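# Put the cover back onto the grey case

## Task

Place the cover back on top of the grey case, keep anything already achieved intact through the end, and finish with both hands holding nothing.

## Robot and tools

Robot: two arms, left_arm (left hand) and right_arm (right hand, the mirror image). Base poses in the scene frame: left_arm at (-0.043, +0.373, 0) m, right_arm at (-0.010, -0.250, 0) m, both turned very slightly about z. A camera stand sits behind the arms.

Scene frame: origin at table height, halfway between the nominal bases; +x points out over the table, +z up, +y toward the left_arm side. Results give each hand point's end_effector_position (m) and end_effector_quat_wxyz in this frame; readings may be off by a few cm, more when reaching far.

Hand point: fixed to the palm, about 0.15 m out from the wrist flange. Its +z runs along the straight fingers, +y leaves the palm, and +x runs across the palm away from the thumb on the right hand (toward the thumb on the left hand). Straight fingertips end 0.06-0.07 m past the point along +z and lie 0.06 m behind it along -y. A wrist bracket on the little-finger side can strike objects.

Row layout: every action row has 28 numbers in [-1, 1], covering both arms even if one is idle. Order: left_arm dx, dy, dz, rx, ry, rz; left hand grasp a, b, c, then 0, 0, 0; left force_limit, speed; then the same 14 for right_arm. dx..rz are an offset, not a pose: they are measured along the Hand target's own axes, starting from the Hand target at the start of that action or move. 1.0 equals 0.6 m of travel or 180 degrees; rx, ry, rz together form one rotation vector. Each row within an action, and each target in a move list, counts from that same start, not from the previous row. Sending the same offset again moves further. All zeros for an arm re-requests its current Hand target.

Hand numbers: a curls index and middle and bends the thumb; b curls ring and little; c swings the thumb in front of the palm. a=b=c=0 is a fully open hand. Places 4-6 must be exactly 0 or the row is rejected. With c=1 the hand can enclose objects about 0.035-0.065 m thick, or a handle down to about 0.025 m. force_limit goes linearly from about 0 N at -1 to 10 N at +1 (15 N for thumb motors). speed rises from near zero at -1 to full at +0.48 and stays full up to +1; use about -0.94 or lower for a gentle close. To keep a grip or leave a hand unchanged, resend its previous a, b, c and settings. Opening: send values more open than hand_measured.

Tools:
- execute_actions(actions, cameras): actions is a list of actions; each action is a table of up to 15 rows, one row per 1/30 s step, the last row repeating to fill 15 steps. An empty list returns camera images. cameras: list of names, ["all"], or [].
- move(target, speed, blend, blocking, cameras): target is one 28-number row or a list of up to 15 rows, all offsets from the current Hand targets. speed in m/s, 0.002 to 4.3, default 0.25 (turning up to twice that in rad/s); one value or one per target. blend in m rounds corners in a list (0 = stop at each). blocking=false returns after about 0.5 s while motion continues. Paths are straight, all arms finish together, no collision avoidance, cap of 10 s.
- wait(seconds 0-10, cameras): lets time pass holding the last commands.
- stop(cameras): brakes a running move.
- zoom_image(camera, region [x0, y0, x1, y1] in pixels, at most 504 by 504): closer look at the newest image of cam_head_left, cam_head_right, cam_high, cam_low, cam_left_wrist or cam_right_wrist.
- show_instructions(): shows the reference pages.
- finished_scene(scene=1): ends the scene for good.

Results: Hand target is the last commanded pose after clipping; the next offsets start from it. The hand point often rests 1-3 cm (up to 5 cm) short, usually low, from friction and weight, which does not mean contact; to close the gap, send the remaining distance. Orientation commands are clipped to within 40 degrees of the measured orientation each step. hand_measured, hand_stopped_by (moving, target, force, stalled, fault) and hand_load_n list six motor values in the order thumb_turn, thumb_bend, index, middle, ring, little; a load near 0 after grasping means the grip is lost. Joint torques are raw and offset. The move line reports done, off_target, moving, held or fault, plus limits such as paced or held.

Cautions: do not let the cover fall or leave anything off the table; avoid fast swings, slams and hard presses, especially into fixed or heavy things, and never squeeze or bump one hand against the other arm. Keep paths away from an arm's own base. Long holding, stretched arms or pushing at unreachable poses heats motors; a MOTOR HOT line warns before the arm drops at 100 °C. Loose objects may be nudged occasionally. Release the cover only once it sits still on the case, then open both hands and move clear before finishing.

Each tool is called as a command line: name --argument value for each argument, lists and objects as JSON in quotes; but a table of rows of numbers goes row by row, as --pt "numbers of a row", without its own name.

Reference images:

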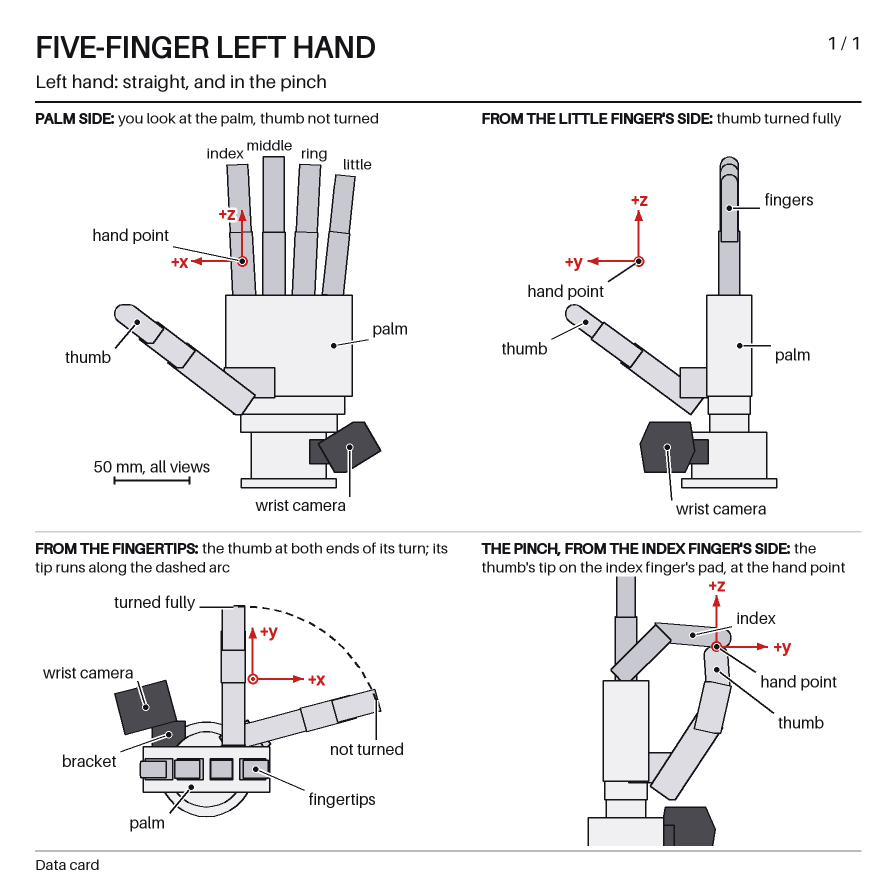

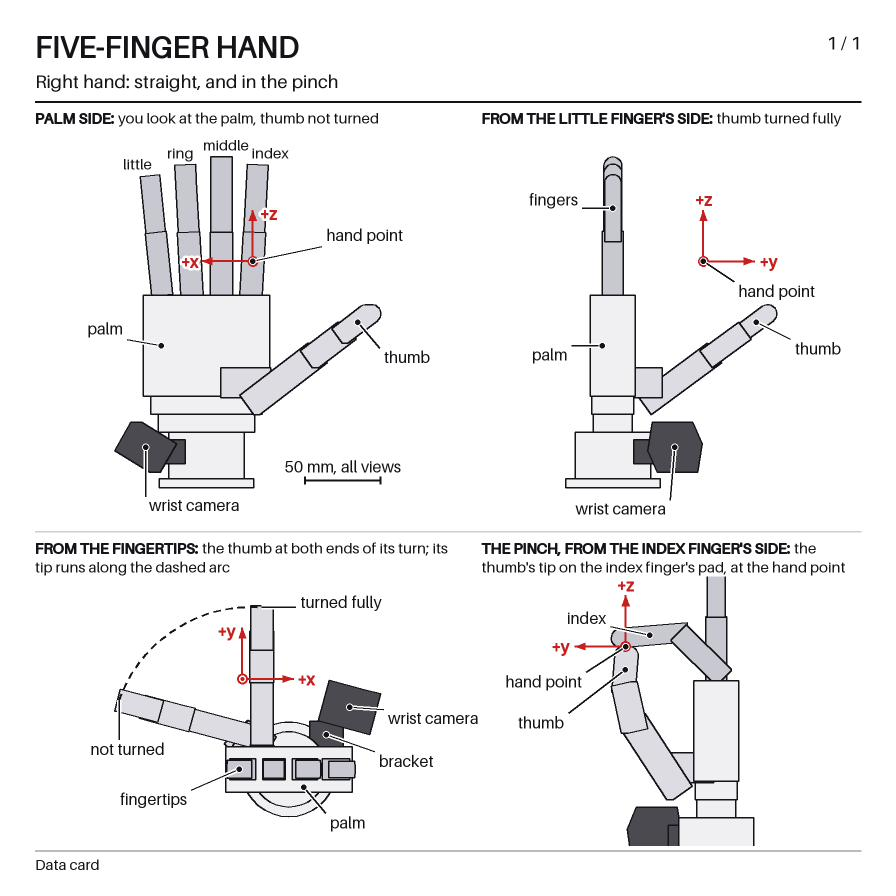

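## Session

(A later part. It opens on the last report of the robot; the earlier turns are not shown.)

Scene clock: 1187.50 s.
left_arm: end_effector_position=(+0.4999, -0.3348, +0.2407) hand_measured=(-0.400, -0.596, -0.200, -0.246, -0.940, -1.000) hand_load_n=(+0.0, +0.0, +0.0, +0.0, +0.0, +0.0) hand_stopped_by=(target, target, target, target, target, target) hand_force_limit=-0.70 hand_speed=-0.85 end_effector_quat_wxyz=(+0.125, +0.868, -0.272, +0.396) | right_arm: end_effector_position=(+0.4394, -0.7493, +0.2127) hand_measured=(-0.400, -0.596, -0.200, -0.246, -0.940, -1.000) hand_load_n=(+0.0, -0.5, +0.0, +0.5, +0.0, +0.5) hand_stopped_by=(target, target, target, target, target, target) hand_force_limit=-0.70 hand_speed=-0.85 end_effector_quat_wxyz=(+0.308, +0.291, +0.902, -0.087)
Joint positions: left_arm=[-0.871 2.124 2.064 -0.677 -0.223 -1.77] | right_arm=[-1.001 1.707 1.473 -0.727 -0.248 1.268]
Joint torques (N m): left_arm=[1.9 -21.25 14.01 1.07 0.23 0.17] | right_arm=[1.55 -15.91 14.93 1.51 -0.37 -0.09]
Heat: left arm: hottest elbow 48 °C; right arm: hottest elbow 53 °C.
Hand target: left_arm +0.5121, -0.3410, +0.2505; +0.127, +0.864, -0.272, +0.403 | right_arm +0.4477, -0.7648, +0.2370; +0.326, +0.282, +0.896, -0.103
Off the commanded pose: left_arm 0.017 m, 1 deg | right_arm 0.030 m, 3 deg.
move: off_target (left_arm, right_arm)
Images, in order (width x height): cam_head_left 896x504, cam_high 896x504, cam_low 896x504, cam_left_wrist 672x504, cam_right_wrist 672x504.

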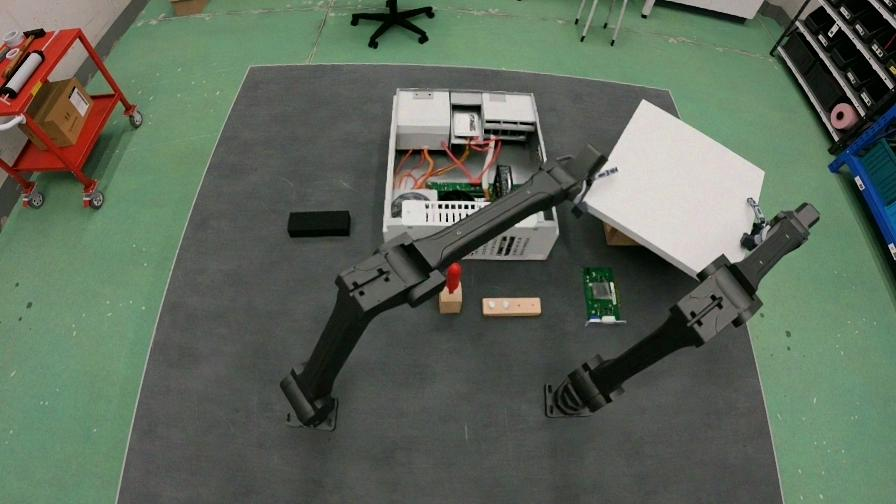

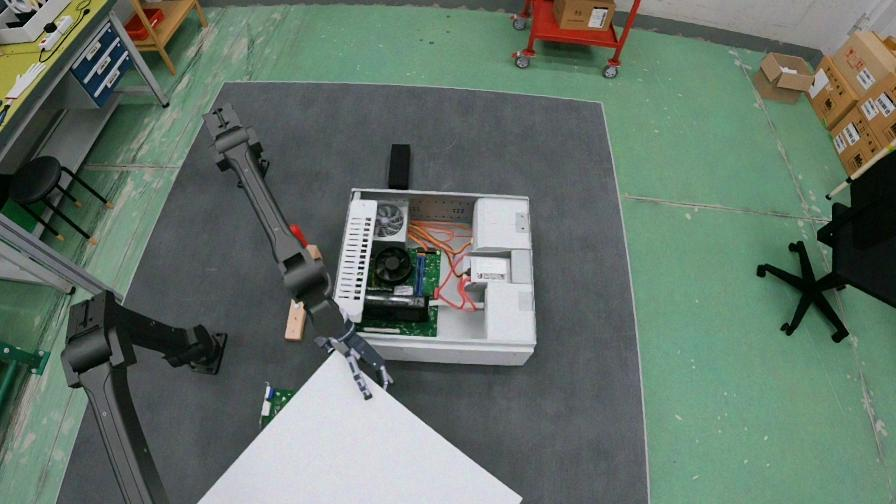

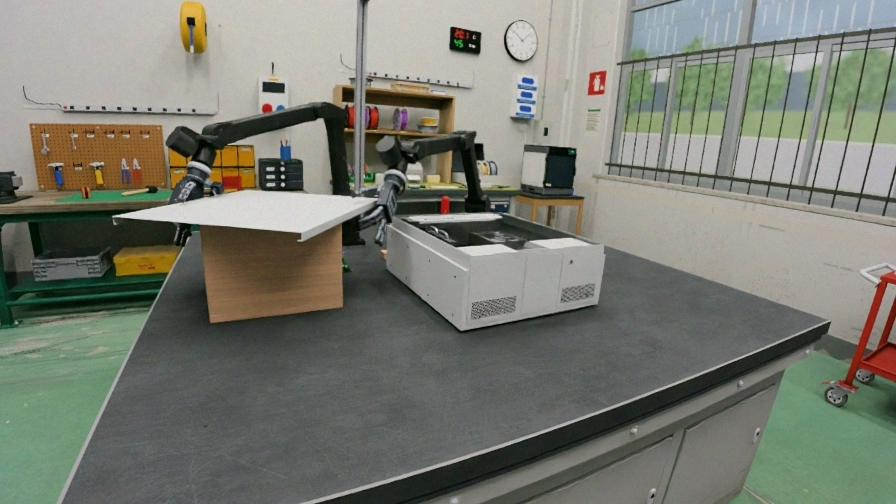

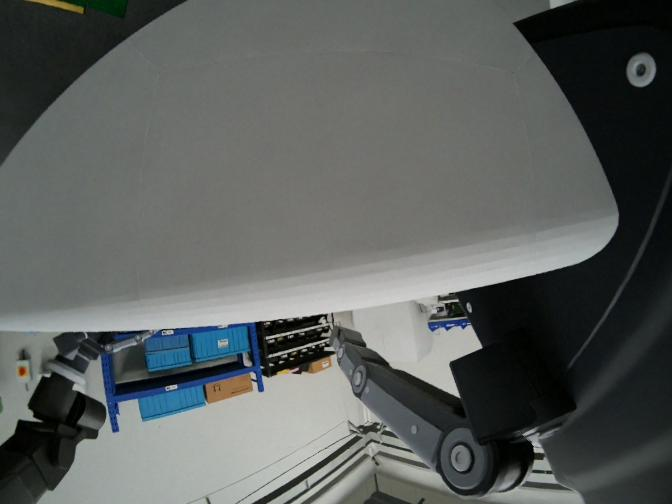

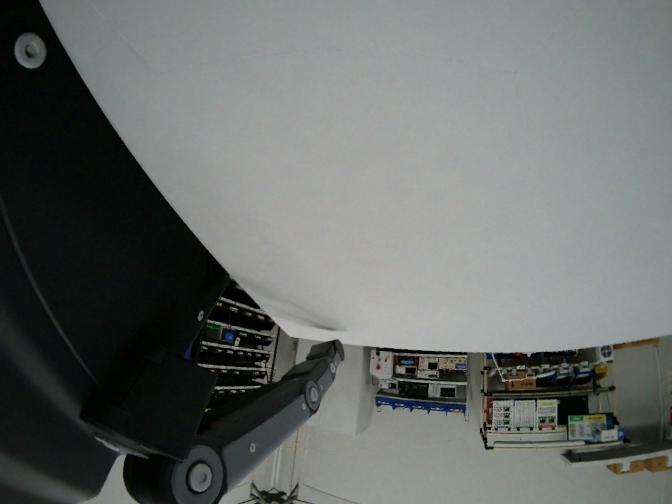

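move --target '[0,0,0,0,0,0,0.4,0,0.3,0,0,0,-0.7,-0.85,-0.0415,-0.013,0.013,0,0,0,0.4,0,0.3,0,0,0,-0.7,-0.85]' --speed 0.1 --cameras '["cam_head_left","cam_low","cam_right_wrist"]'

Scene clock: 1202.97 s.
left_arm: end_effector_position=(+0.4999, -0.3348, +0.2407) hand_measured=(-0.400, -0.596, -0.200, -0.246, -0.940, -1.000) hand_load_n=(+0.0, +0.0, +0.0, +0.0, +0.0, +0.5) hand_stopped_by=(target, target, target, target, target, target) hand_force_limit=-0.70 hand_speed=-0.85 end_effector_quat_wxyz=(+0.125, +0.868, -0.272, +0.396) | right_arm: end_effector_position=(+0.4527, -0.7702, +0.2231) hand_measured=(-0.400, -0.596, -0.200, -0.246, -0.940, -1.000) hand_load_n=(+0.0, +0.0, +0.0, +0.0, -0.5, +0.0) hand_stopped_by=(target, target, target, target, target, target) hand_force_limit=-0.70 hand_speed=-0.85 end_effector_quat_wxyz=(+0.311, +0.290, +0.901, -0.090)
Joint positions: left_arm=[-0.871 2.124 2.064 -0.677 -0.223 -1.769] | right_arm=[-1.001 1.761 1.57 -0.762 -0.248 1.268]
Joint torques (N m): left_arm=[1.67 -20.89 13.97 1.05 0.22 0.17] | right_arm=[2.02 -17.2 16.01 1.16 -0.23 0.01]
Heat: left arm: hottest elbow 51 °C; right arm: hottest elbow 54 °C.
Hand target: left_arm +0.5121, -0.3410, +0.2505; +0.127, +0.864, -0.272, +0.403 | right_arm +0.4629, -0.7849, +0.2471; +0.326, +0.282, +0.896, -0.103
Off the commanded pose: left_arm 0.017 m, 1 deg | right_arm 0.030 m, 2 deg.
move: off_target (left_arm, right_arm)
Images, in order (width x height): cam_head_left 896x504, cam_low 896x504, cam_right_wrist 672x504.

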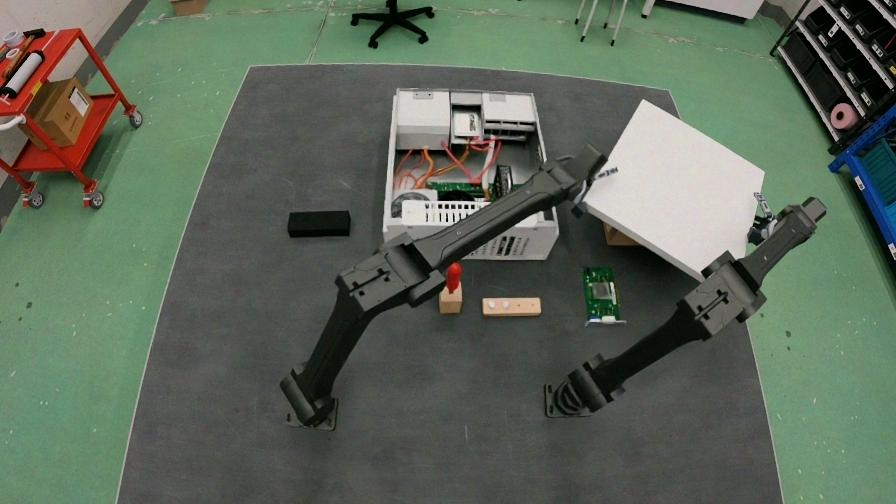

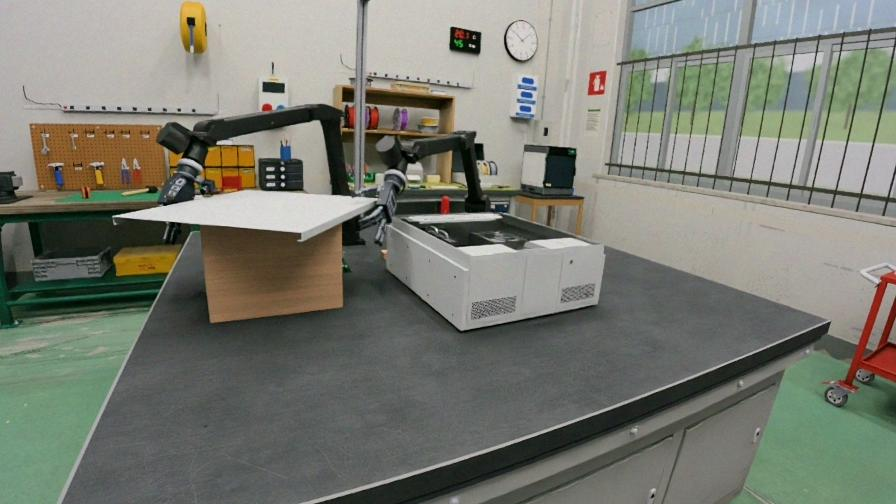

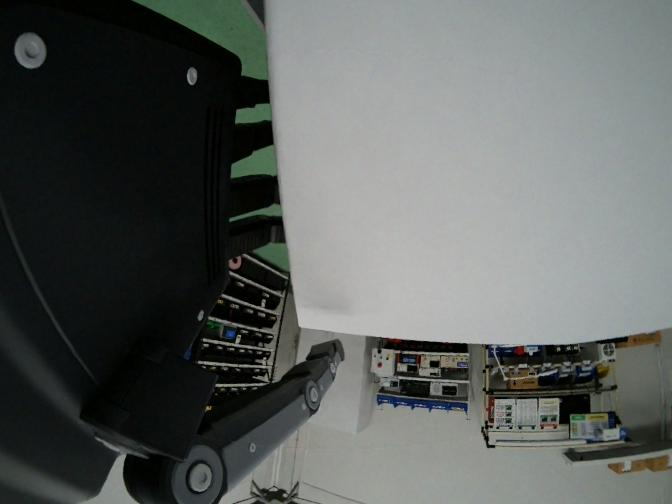

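move --pt "0 0 0 0 0 0 0.4 0 0.3 0 0 0 -0.7 -0.92 -0.0129 0 -0.0153 0 0 0 0.4 0 0.3 0 0 0 -0.7 -0.92" --pt "0 0 0 0 0 0 0.62 0 0.3 0 0 0 -0.7 -0.92 -0.0129 0 -0.0153 0 0 0 0.62 0 0.3 0 0 0 -0.7 -0.92" --speed 0.1 --cameras '["cam_low","cam_left_wrist","cam_right_wrist"]'

Scene clock: 1212.90 s.
left_arm: end_effector_position=(+0.4998, -0.3349, +0.2407) hand_measured=(-0.400, -0.430, +0.240, +0.194, -0.908, -1.000) hand_load_n=(+0.0, +0.0, +0.5, +0.0, +0.0, +0.0) hand_stopped_by=(target, target, target, target, target, target) hand_force_limit=-0.70 hand_speed=-0.92 end_effector_quat_wxyz=(+0.125, +0.868, -0.273, +0.396) | right_arm: end_effector_position=(+0.4534, -0.7715, +0.2273) hand_measured=(-0.400, -0.430, +0.128, +0.194, -0.908, -1.000) hand_load_n=(+0.0, +0.0, +1.0, +0.0, +0.0, +0.0) hand_stopped_by=(target, target, force, target, target, target) hand_force_limit=-0.70 hand_speed=-0.92 end_effector_quat_wxyz=(+0.306, +0.291, +0.902, -0.086)
Joint positions: left_arm=[-0.871 2.124 2.064 -0.677 -0.223 -1.769] | right_arm=[-1.001 1.768 1.597 -0.796 -0.247 1.268]
Joint torques (N m): left_arm=[1.61 -21.07 13.94 1.03 0.2 0.16] | right_arm=[0.5 -18.14 16.08 1.17 -0.36 -0.04]
Heat: left arm: hottest elbow 53 °C; right arm: hottest elbow 57 °C.
Hand target: left_arm +0.5121, -0.3410, +0.2505; +0.127, +0.864, -0.272, +0.403 | right_arm +0.4629, -0.7850, +0.2590; +0.326, +0.282, +0.896, -0.103
Off the commanded pose: left_arm 0.017 m, 1 deg | right_arm 0.036 m, 3 deg.
move: off_target (left_arm, right_arm); target 2's new numbers were sent with right_arm's hand 0.031 m and 3 deg from that target
Images, in order (width x height): cam_low 896x504, cam_left_wrist 672x504, cam_right_wrist 672x504.

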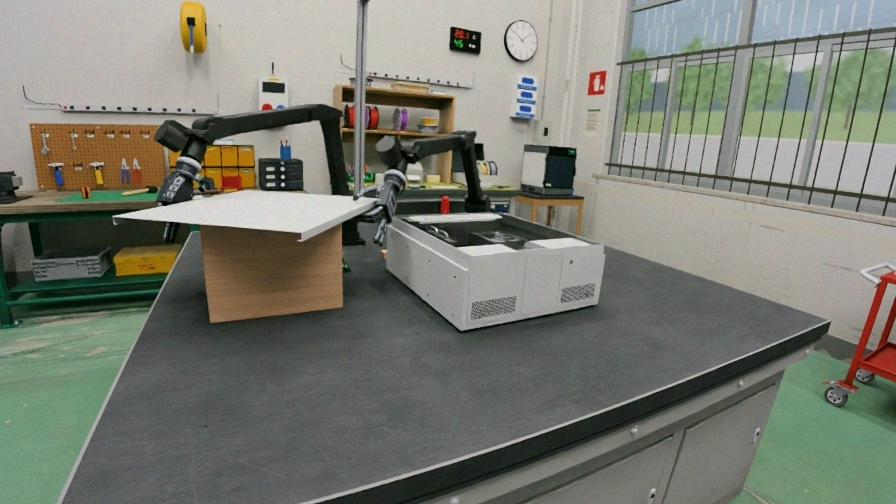

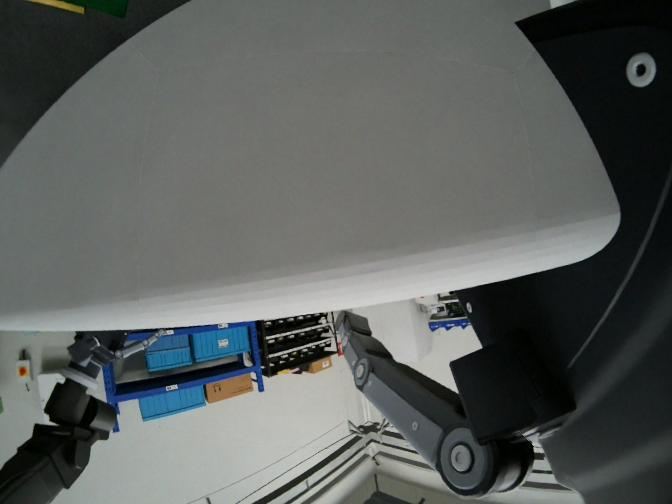

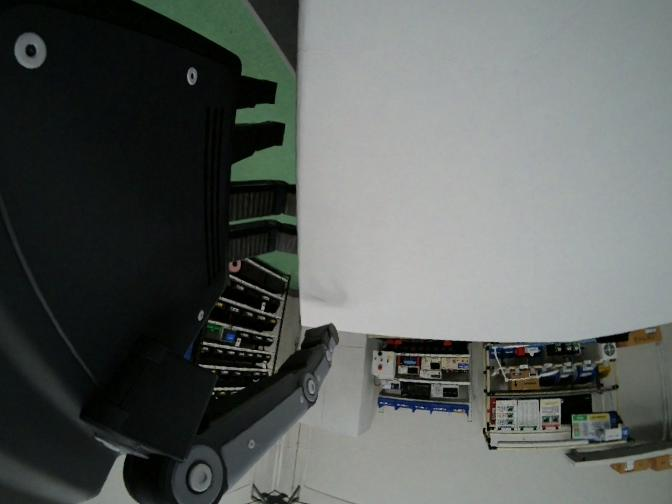

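move --target '[0,0,0,0,0,0,0.62,0,0.85,0,0,0,-0.6,-0.92,0,0,0,0,0,0,0.62,0,0.85,0,0,0,-0.6,-0.92]' --speed 0.1 --cameras '["cam_head_left","cam_high","cam_left_wrist","cam_right_wrist"]'

Scene clock: 1220.17 s.
left_arm: end_effector_position=(+0.5001, -0.3354, +0.2426) hand_measured=(-0.212, -0.298, +0.240, +0.112, -0.908, -1.000) hand_load_n=(+3.5, +4.0, +0.5, +0.0, +0.0, -0.5) hand_stopped_by=(force, force, target, target, target, target) hand_force_limit=-0.60 hand_speed=-0.92 end_effector_quat_wxyz=(+0.126, +0.867, -0.272, +0.397) | right_arm: end_effector_position=(+0.4534, -0.7715, +0.2273) hand_measured=(-0.144, -0.256, +0.128, +0.112, -0.908, -1.000) hand_load_n=(+3.5, +4.0, +1.5, +0.0, +0.0, +0.0) hand_stopped_by=(force, force, force, target, target, target) hand_force_limit=-0.60 hand_speed=-0.92 end_effector_quat_wxyz=(+0.306, +0.291, +0.902, -0.086)
Joint positions: left_arm=[-0.871 2.124 2.067 -0.677 -0.222 -1.769] | right_arm=[-1.001 1.768 1.597 -0.796 -0.247 1.268]
Joint torques (N m): left_arm=[1.61 -21.01 13.82 1.05 0.19 0.17] | right_arm=[1.2 -17.32 15.95 1.07 -0.26 0.01]
Heat: left arm: hottest elbow 54 °C; right arm: hottest elbow 59 °C.
Hand target: left_arm +0.5121, -0.3410, +0.2504; +0.127, +0.864, -0.272, +0.403 | right_arm +0.4629, -0.7850, +0.2590; +0.326, +0.282, +0.896, -0.103
Off the commanded pose: left_arm 0.015 m, 1 deg | right_arm 0.036 m, 3 deg.
move: off_target (left_arm, right_arm)
Images, in order (width x height): cam_head_left 896x504, cam_high 896x504, cam_left_wrist 672x504, cam_right_wrist 672x504.

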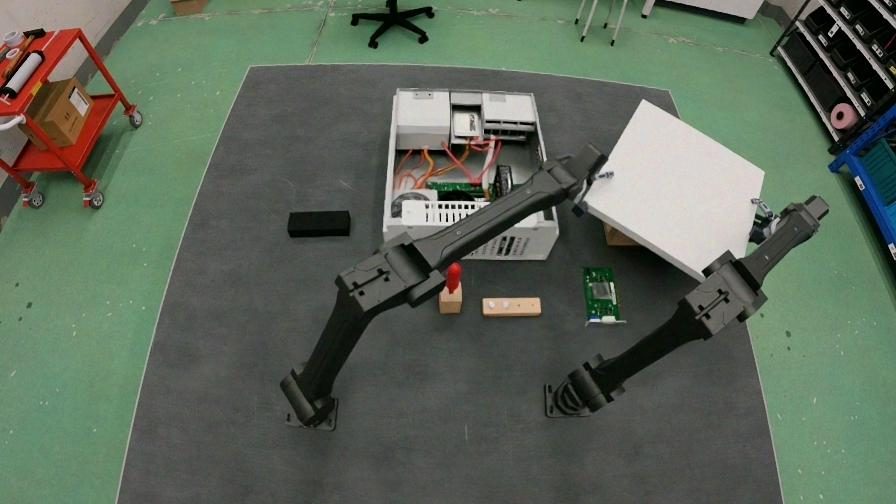

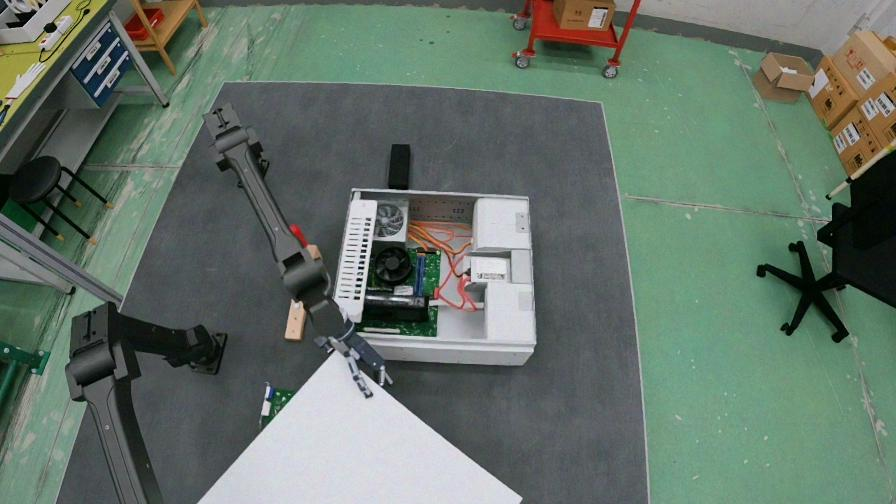

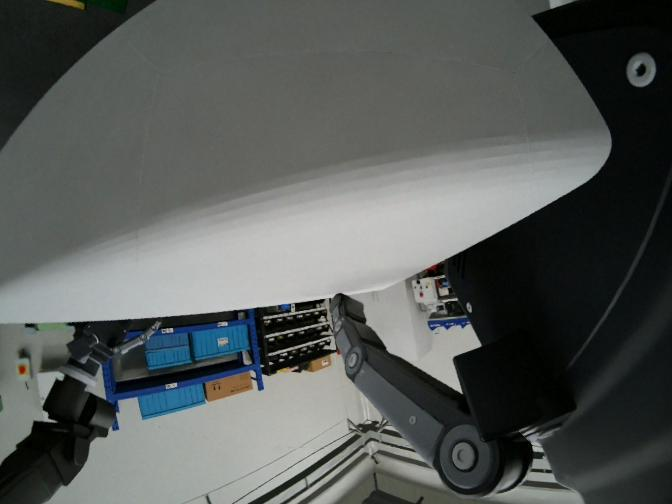

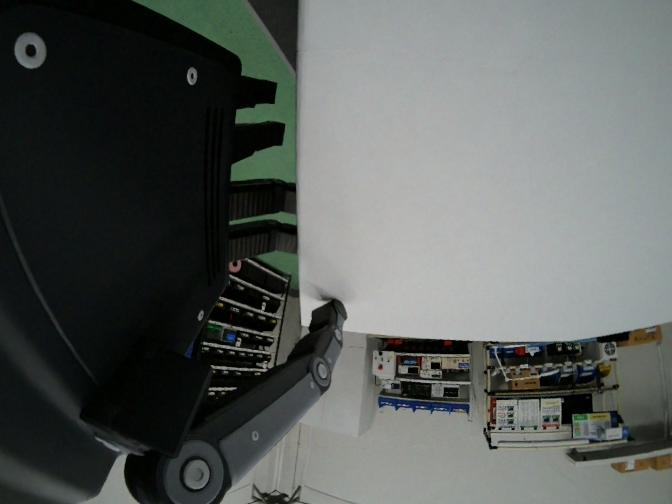

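move --target '[0.115,0,-0.0965,0,0.04,0,0.62,0,0.85,0,0,0,-0.6,-0.92,-0.075,0,-0.0894,0,-0.04,0,0.62,0,0.85,0,0,0,-0.6,-0.92]' --speed 0.05 --cameras '["cam_head_left","cam_high","cam_low","cam_left_wrist","cam_right_wrist"]'

Scene clock: 1234.10 s.
left_arm: end_effector_position=(+0.5024, -0.3319, +0.2502) hand_measured=(-0.212, -0.298, +0.240, +0.112, -0.908, -1.000) hand_load_n=(+10.5, +6.5, +4.0, +0.5, +0.0, +0.0) hand_stopped_by=(force, force, target, target, target, target) hand_force_limit=-0.60 hand_speed=-0.92 end_effector_quat_wxyz=(+0.117, +0.864, -0.273, +0.406) | right_arm: end_effector_position=(+0.4538, -0.7665, +0.2451) hand_measured=(-0.144, -0.254, +0.128, +0.112, -0.908, -1.000) hand_load_n=(+0.0, +0.0, +3.5, +0.0, +0.0, +0.0) hand_stopped_by=(force, force, force, target, target, target) hand_force_limit=-0.60 hand_speed=-0.92 end_effector_quat_wxyz=(+0.322, +0.285, +0.899, -0.082)
Joint positions: left_arm=[-0.871 2.114 2.068 -0.677 -0.243 -1.754] | right_arm=[-1.004 1.746 1.597 -0.796 -0.277 1.268]
Joint torques (N m): left_arm=[1.44 -27.34 15.79 1.85 -0.1 0.28] | right_arm=[1.08 -22.01 17.17 2.03 -0.87 0.27]
Heat: left arm: hottest elbow 55 °C; right arm: hottest elbow 61 °C.
Hand target: left_arm +0.5119, -0.3411, +0.3402; +0.144, +0.837, -0.264, +0.457 | right_arm +0.4630, -0.7848, +0.3293; +0.382, +0.275, +0.874, -0.121
Off the commanded pose: left_arm 0.091 m, 7 deg | right_arm 0.086 m, 9 deg.
move: off_target (left_arm, right_arm)
Images, in order (width x height): cam_head_left 896x504, cam_high 896x504, cam_low 896x504, cam_left_wrist 672x504, cam_right_wrist 672x504.

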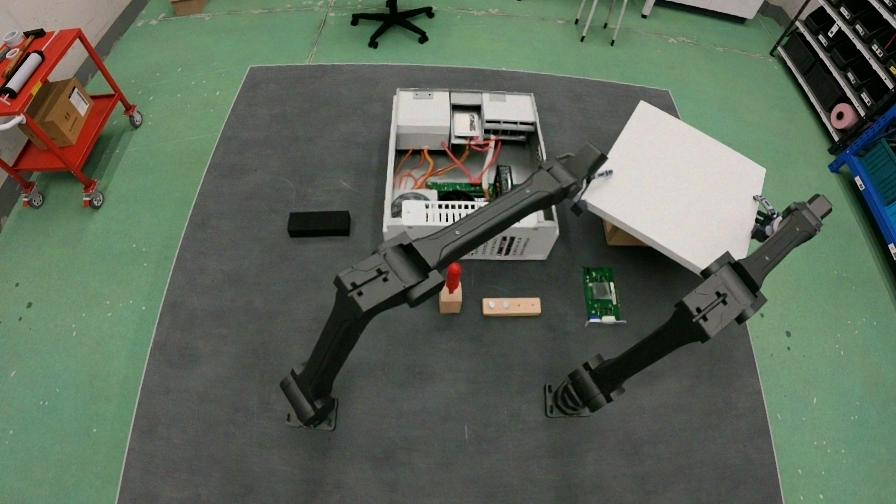

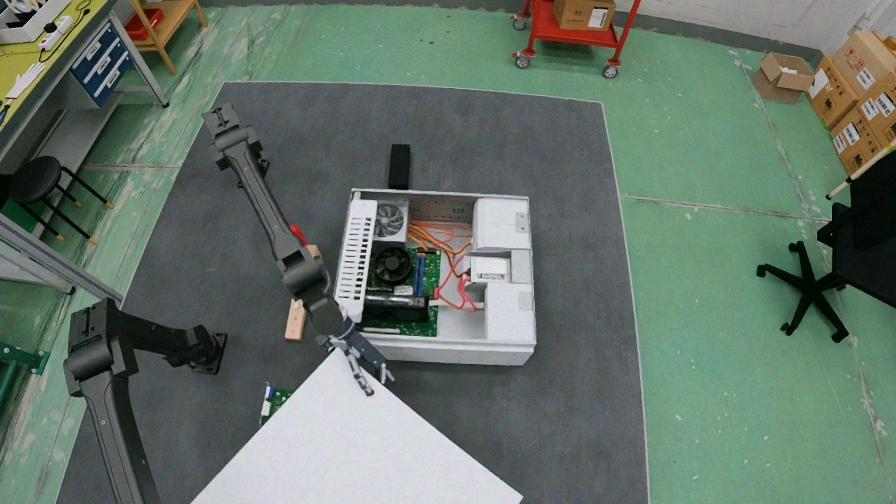

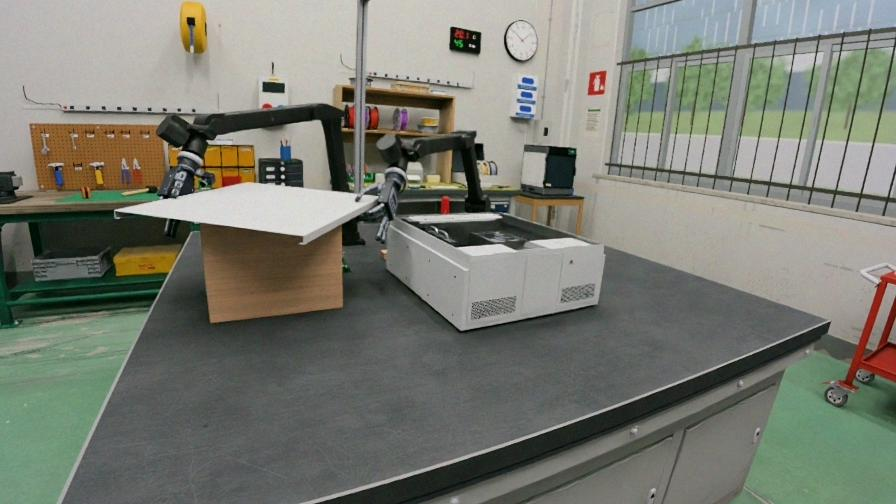

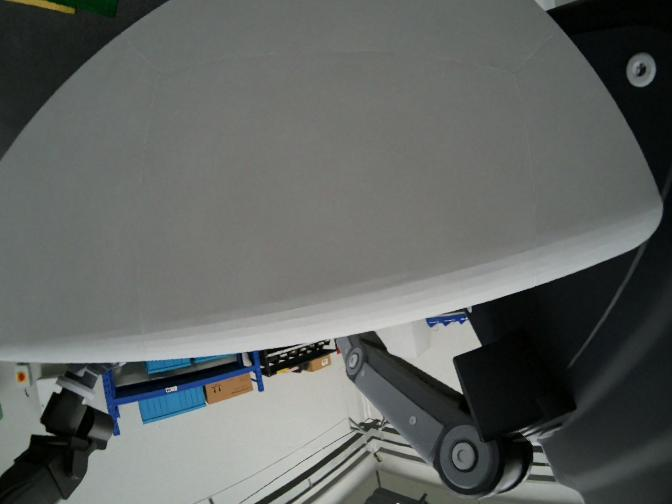

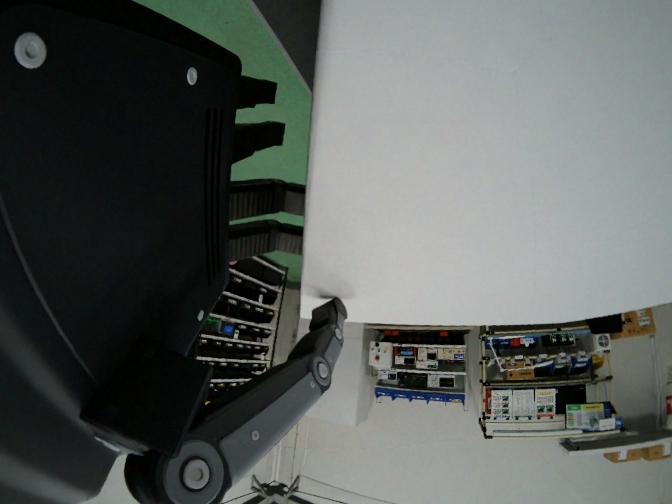

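zoom_image --camera "cam_head_left" --region '[690, 150, 850, 290]'

zoom_image --camera "cam_high" --region '[300, 320, 540, 504]'

zoom_image --camera "cam_low" --region '[100, 130, 440, 270]'

Scaled by 3.150.

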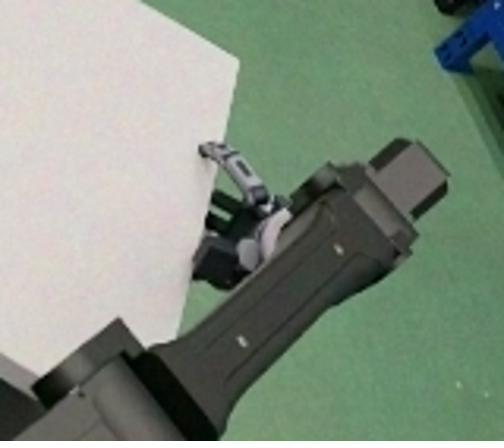

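Scaled by 2.100.

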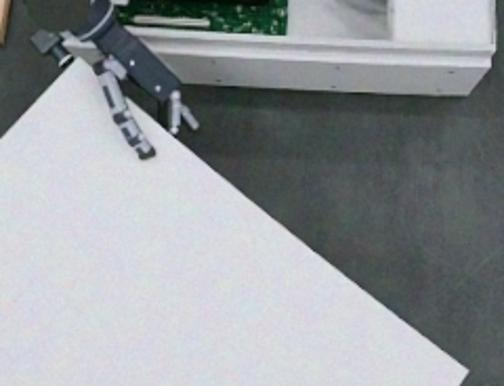

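Scaled by 1.482.

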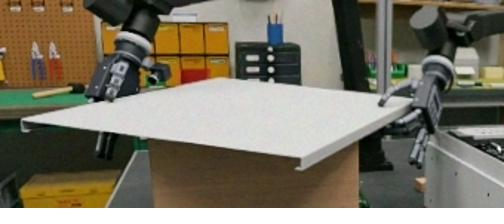

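move --pt "-0.126 0 0.0813 0 0 0 0.62 0 0.85 0 0 0 -0.6 -0.92 0.0918 0 0.0849 0 0 0 0.62 0 0.85 0 0 0 -0.6 -0.92" --pt "-0.126 0 0.0813 0 0 0 0.62 0 0.85 0 0 0 -0.6 -0.92 0.0918 0 0.0849 0 0 0 0.35 0 0.25 0 0 0 -0.6 -0.8" --pt "-0.126 0 0.0813 0 0 0 0.62 0 0.85 0 0 0 -0.6 -0.92 0.0296 0 0.1521 0 0 0 0.35 0 0.25 0 0 0 -0.6 -0.8" --speed 0.07 --cameras '["cam_head_left","cam_high","cam_low","cam_left_wrist","cam_right_wrist"]'

Scene clock: 1280.80 s.
left_arm: end_effector_position=(+0.5077, -0.3395, +0.2464) hand_measured=(-0.212, -0.298, +0.240, +0.112, -0.908, -1.000) hand_load_n=(+1.5, +1.5, +1.5, +0.0, +0.0, +0.0) hand_stopped_by=(force, force, target, target, target, target) hand_force_limit=-0.60 hand_speed=-0.92 end_effector_quat_wxyz=(+0.139, +0.843, -0.267, +0.446) | right_arm: end_effector_position=(+0.4922, -0.8057, +0.2302) hand_measured=(-0.500, -0.650, -0.300, -0.338, -0.948, -1.000) hand_load_n=(+0.0, -0.5, +0.0, +0.0, +0.0, +0.0) hand_stopped_by=(target, target, target, target, target, target) hand_force_limit=-0.60 hand_speed=-0.80 end_effector_quat_wxyz=(+0.367, +0.278, +0.881, -0.113)
Joint positions: left_arm=[-0.871 2.107 1.982 -0.497 -0.244 -1.737] | right_arm=[-0.986 1.846 1.642 -0.618 -0.271 1.299]
Joint torques (N m): left_arm=[1.32 -23.24 9.32 3 0.04 0.1] | right_arm=[1.49 -17.73 16.06 1.07 -0.11 0.21]
Heat: left arm: hottest elbow 62 °C; right arm: hottest elbow 66 °C.
Hand target: left_arm +0.5120, -0.3411, +0.2506; +0.144, +0.837, -0.264, +0.457 | right_arm +0.5080, -0.8163, +0.2538; +0.381, +0.275, +0.874, -0.121
Off the commanded pose: left_arm 0.006 m, 2 deg | right_arm 0.031 m, 2 deg.
move: off_target (right_arm); target 2's new numbers were sent with right_arm's hand 0.024 m and 4 deg from that target
Images, in order (width x height): cam_head_left 896x504, cam_high 896x504, cam_low 896x504, cam_left_wrist 672x504, cam_right_wrist 672x504.

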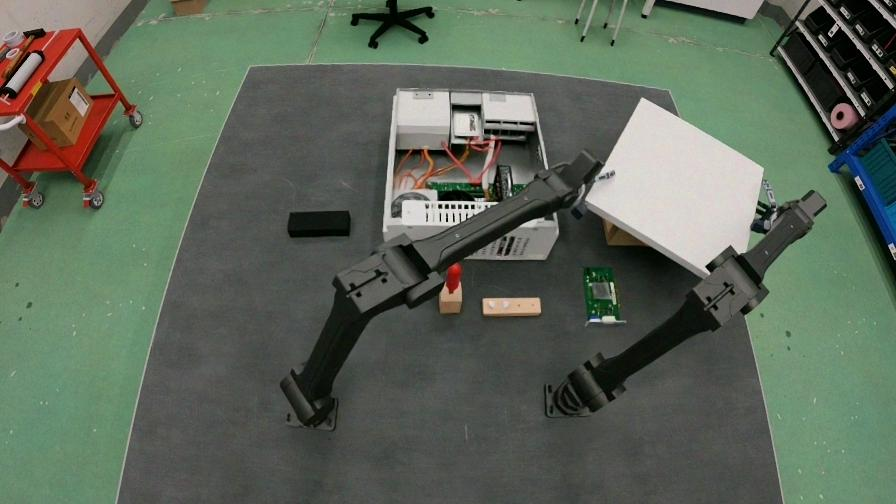

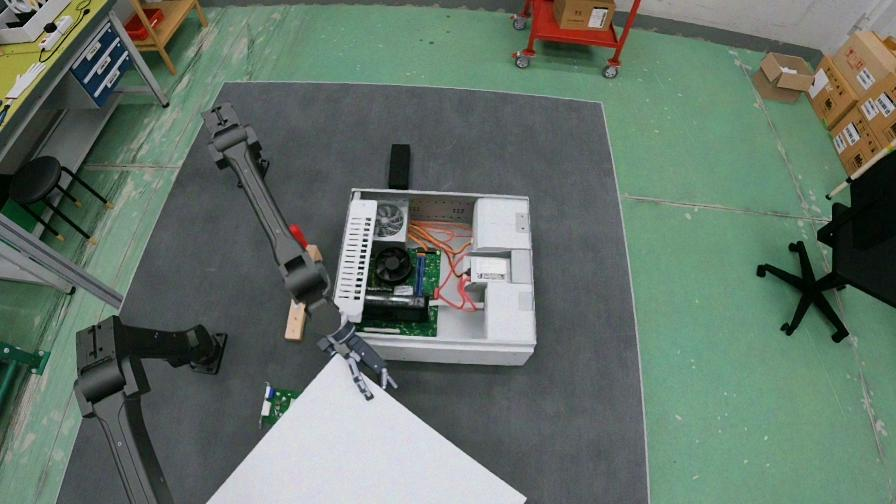

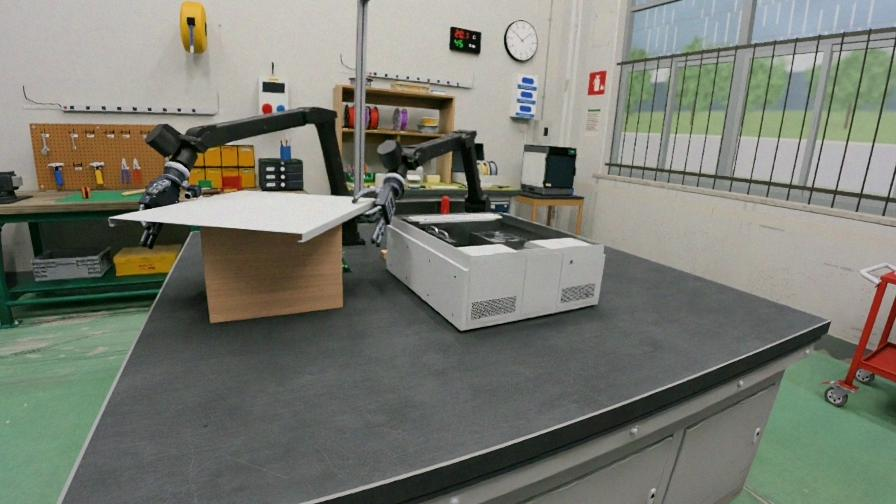

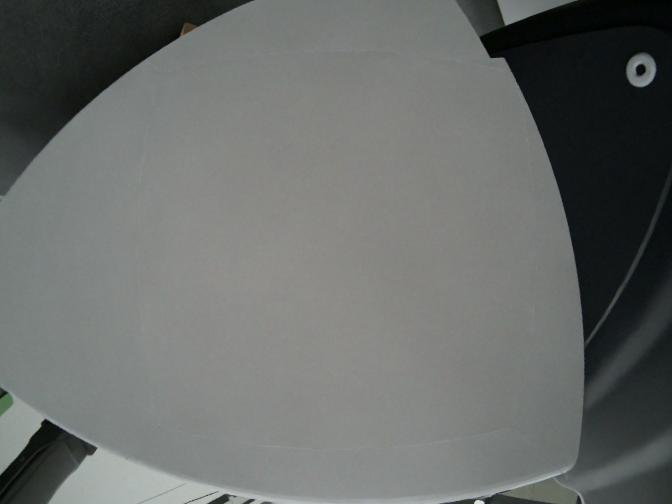

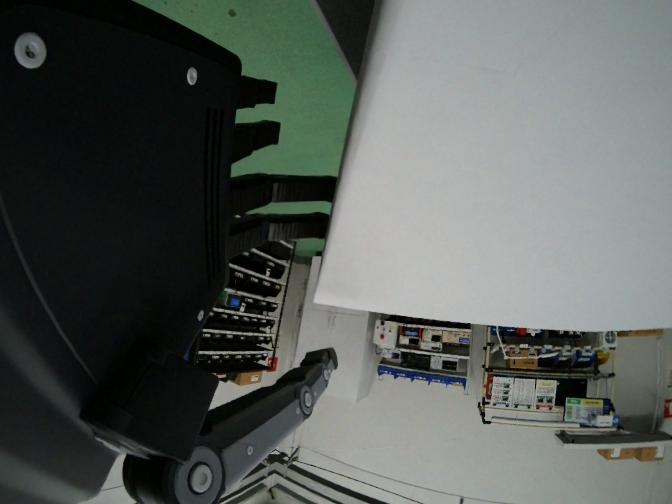

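zoom_image --camera "cam_head_left" --region '[570, 90, 850, 300]'

zoom_image --camera "cam_low" --region '[90, 120, 430, 270]'

Scaled by 1.800.

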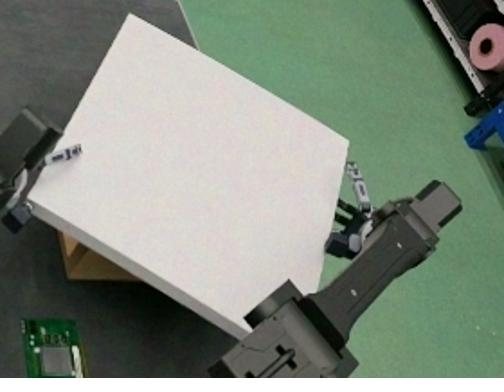

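Scaled by 1.482.

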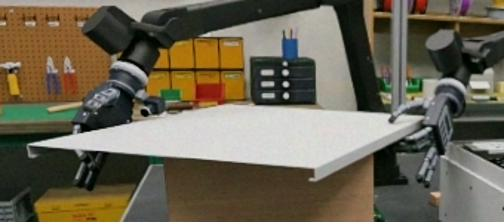

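move --pt "0 0 0 0 0 0 0.62 0 0.85 0 0 0 -0.6 -0.92 -0.025 0.013 0.017 0 0 0 0.35 0 0.25 0 0 0 -0.6 -0.8" --pt "0 0 0 0 0 0 0.62 0 0.85 0 0 0 -0.6 -0.92 -0.025 0.013 0.017 0 0 0 0.62 0 0.25 0 0 0 -0.7 -0.92" --speed 0.08 --cameras '["cam_head_left","cam_low","cam_right_wrist"]'

Scene clock: 1313.63 s.
left_arm: end_effector_position=(+0.5077, -0.3395, +0.2464) hand_measured=(-0.212, -0.298, +0.240, +0.112, -0.908, -1.000) hand_load_n=(+1.5, +1.5, +1.5, +0.0, +0.0, +0.0) hand_stopped_by=(force, force, target, target, target, target) hand_force_limit=-0.60 hand_speed=-0.92 end_effector_quat_wxyz=(+0.139, +0.843, -0.267, +0.446) | right_arm: end_effector_position=(+0.5114, -0.8107, +0.2249) hand_measured=(-0.500, -0.448, +0.208, +0.202, -0.908, -1.000) hand_load_n=(+0.0, +0.0, +1.5, +0.0, +0.0, +0.0) hand_stopped_by=(target, target, force, target, target, target) hand_force_limit=-0.70 hand_speed=-0.92 end_effector_quat_wxyz=(+0.360, +0.280, +0.883, -0.109)
Joint positions: left_arm=[-0.871 2.107 1.982 -0.497 -0.244 -1.737] | right_arm=[-0.964 1.892 1.705 -0.646 -0.252 1.315]
Joint torques (N m): left_arm=[1.26 -23.65 9.26 3.02 0.02 0.1] | right_arm=[1.73 -18.78 16.46 1.14 -0.24 0.17]
Heat: left arm: hottest elbow 51 °C; right arm: hottest elbow 68 °C.
Hand target: left_arm +0.5120, -0.3411, +0.2506; +0.144, +0.837, -0.264, +0.457 | right_arm +0.5270, -0.8200, +0.2581; +0.382, +0.275, +0.874, -0.121
Off the commanded pose: left_arm 0.006 m, 2 deg | right_arm 0.038 m, 3 deg.
move: off_target (right_arm); target 2's new numbers were sent with right_arm's hand 0.031 m and 2 deg from that target
Images, in order (width x height): cam_head_left 896x504, cam_low 896x504, cam_right_wrist 672x504.

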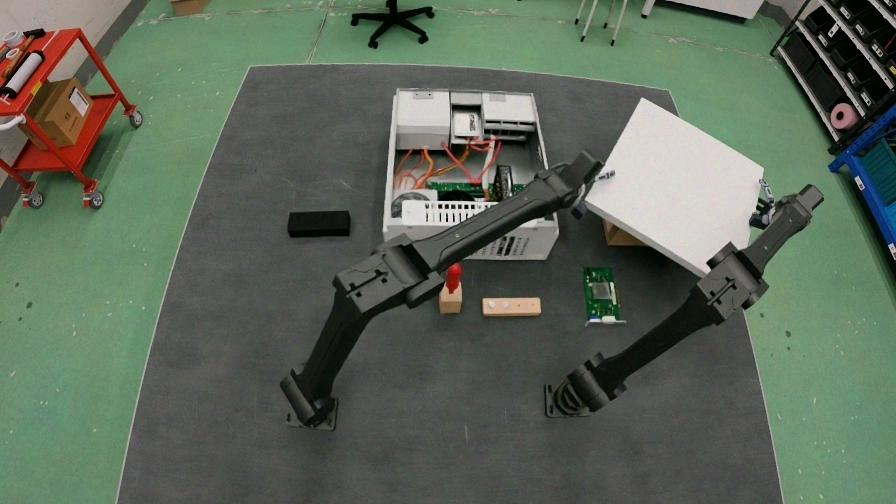

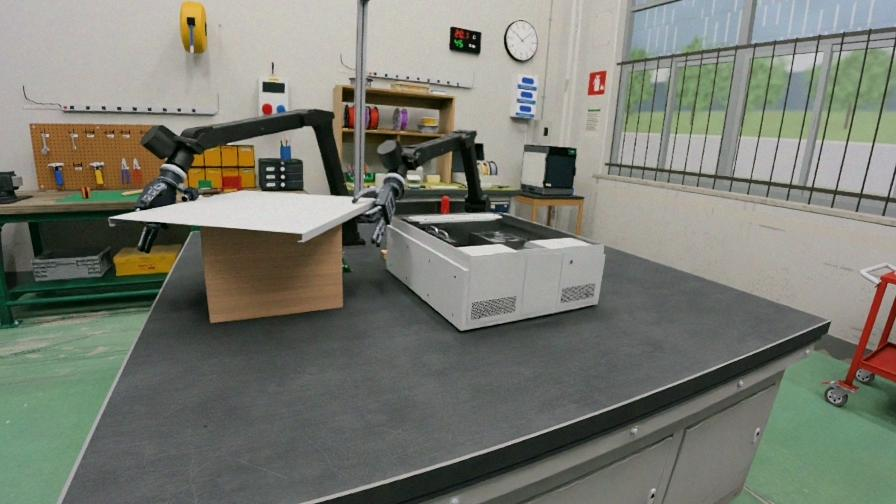

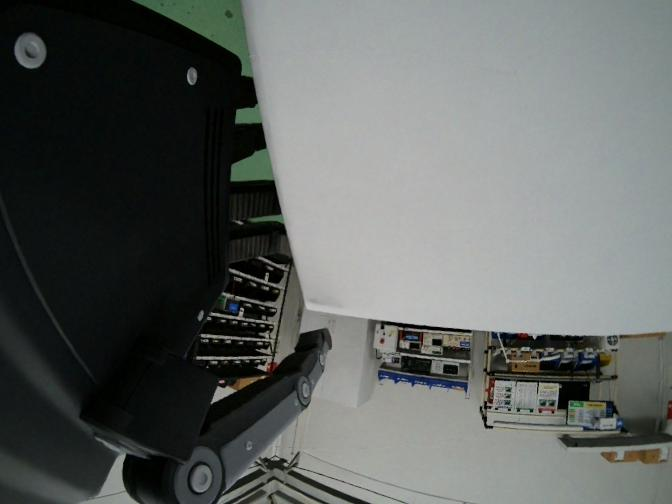

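zoom_image --camera "cam_head_left" --region '[570, 90, 850, 300]'

Scaled by 1.800.

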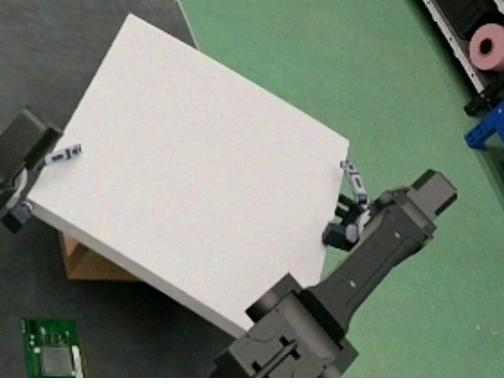

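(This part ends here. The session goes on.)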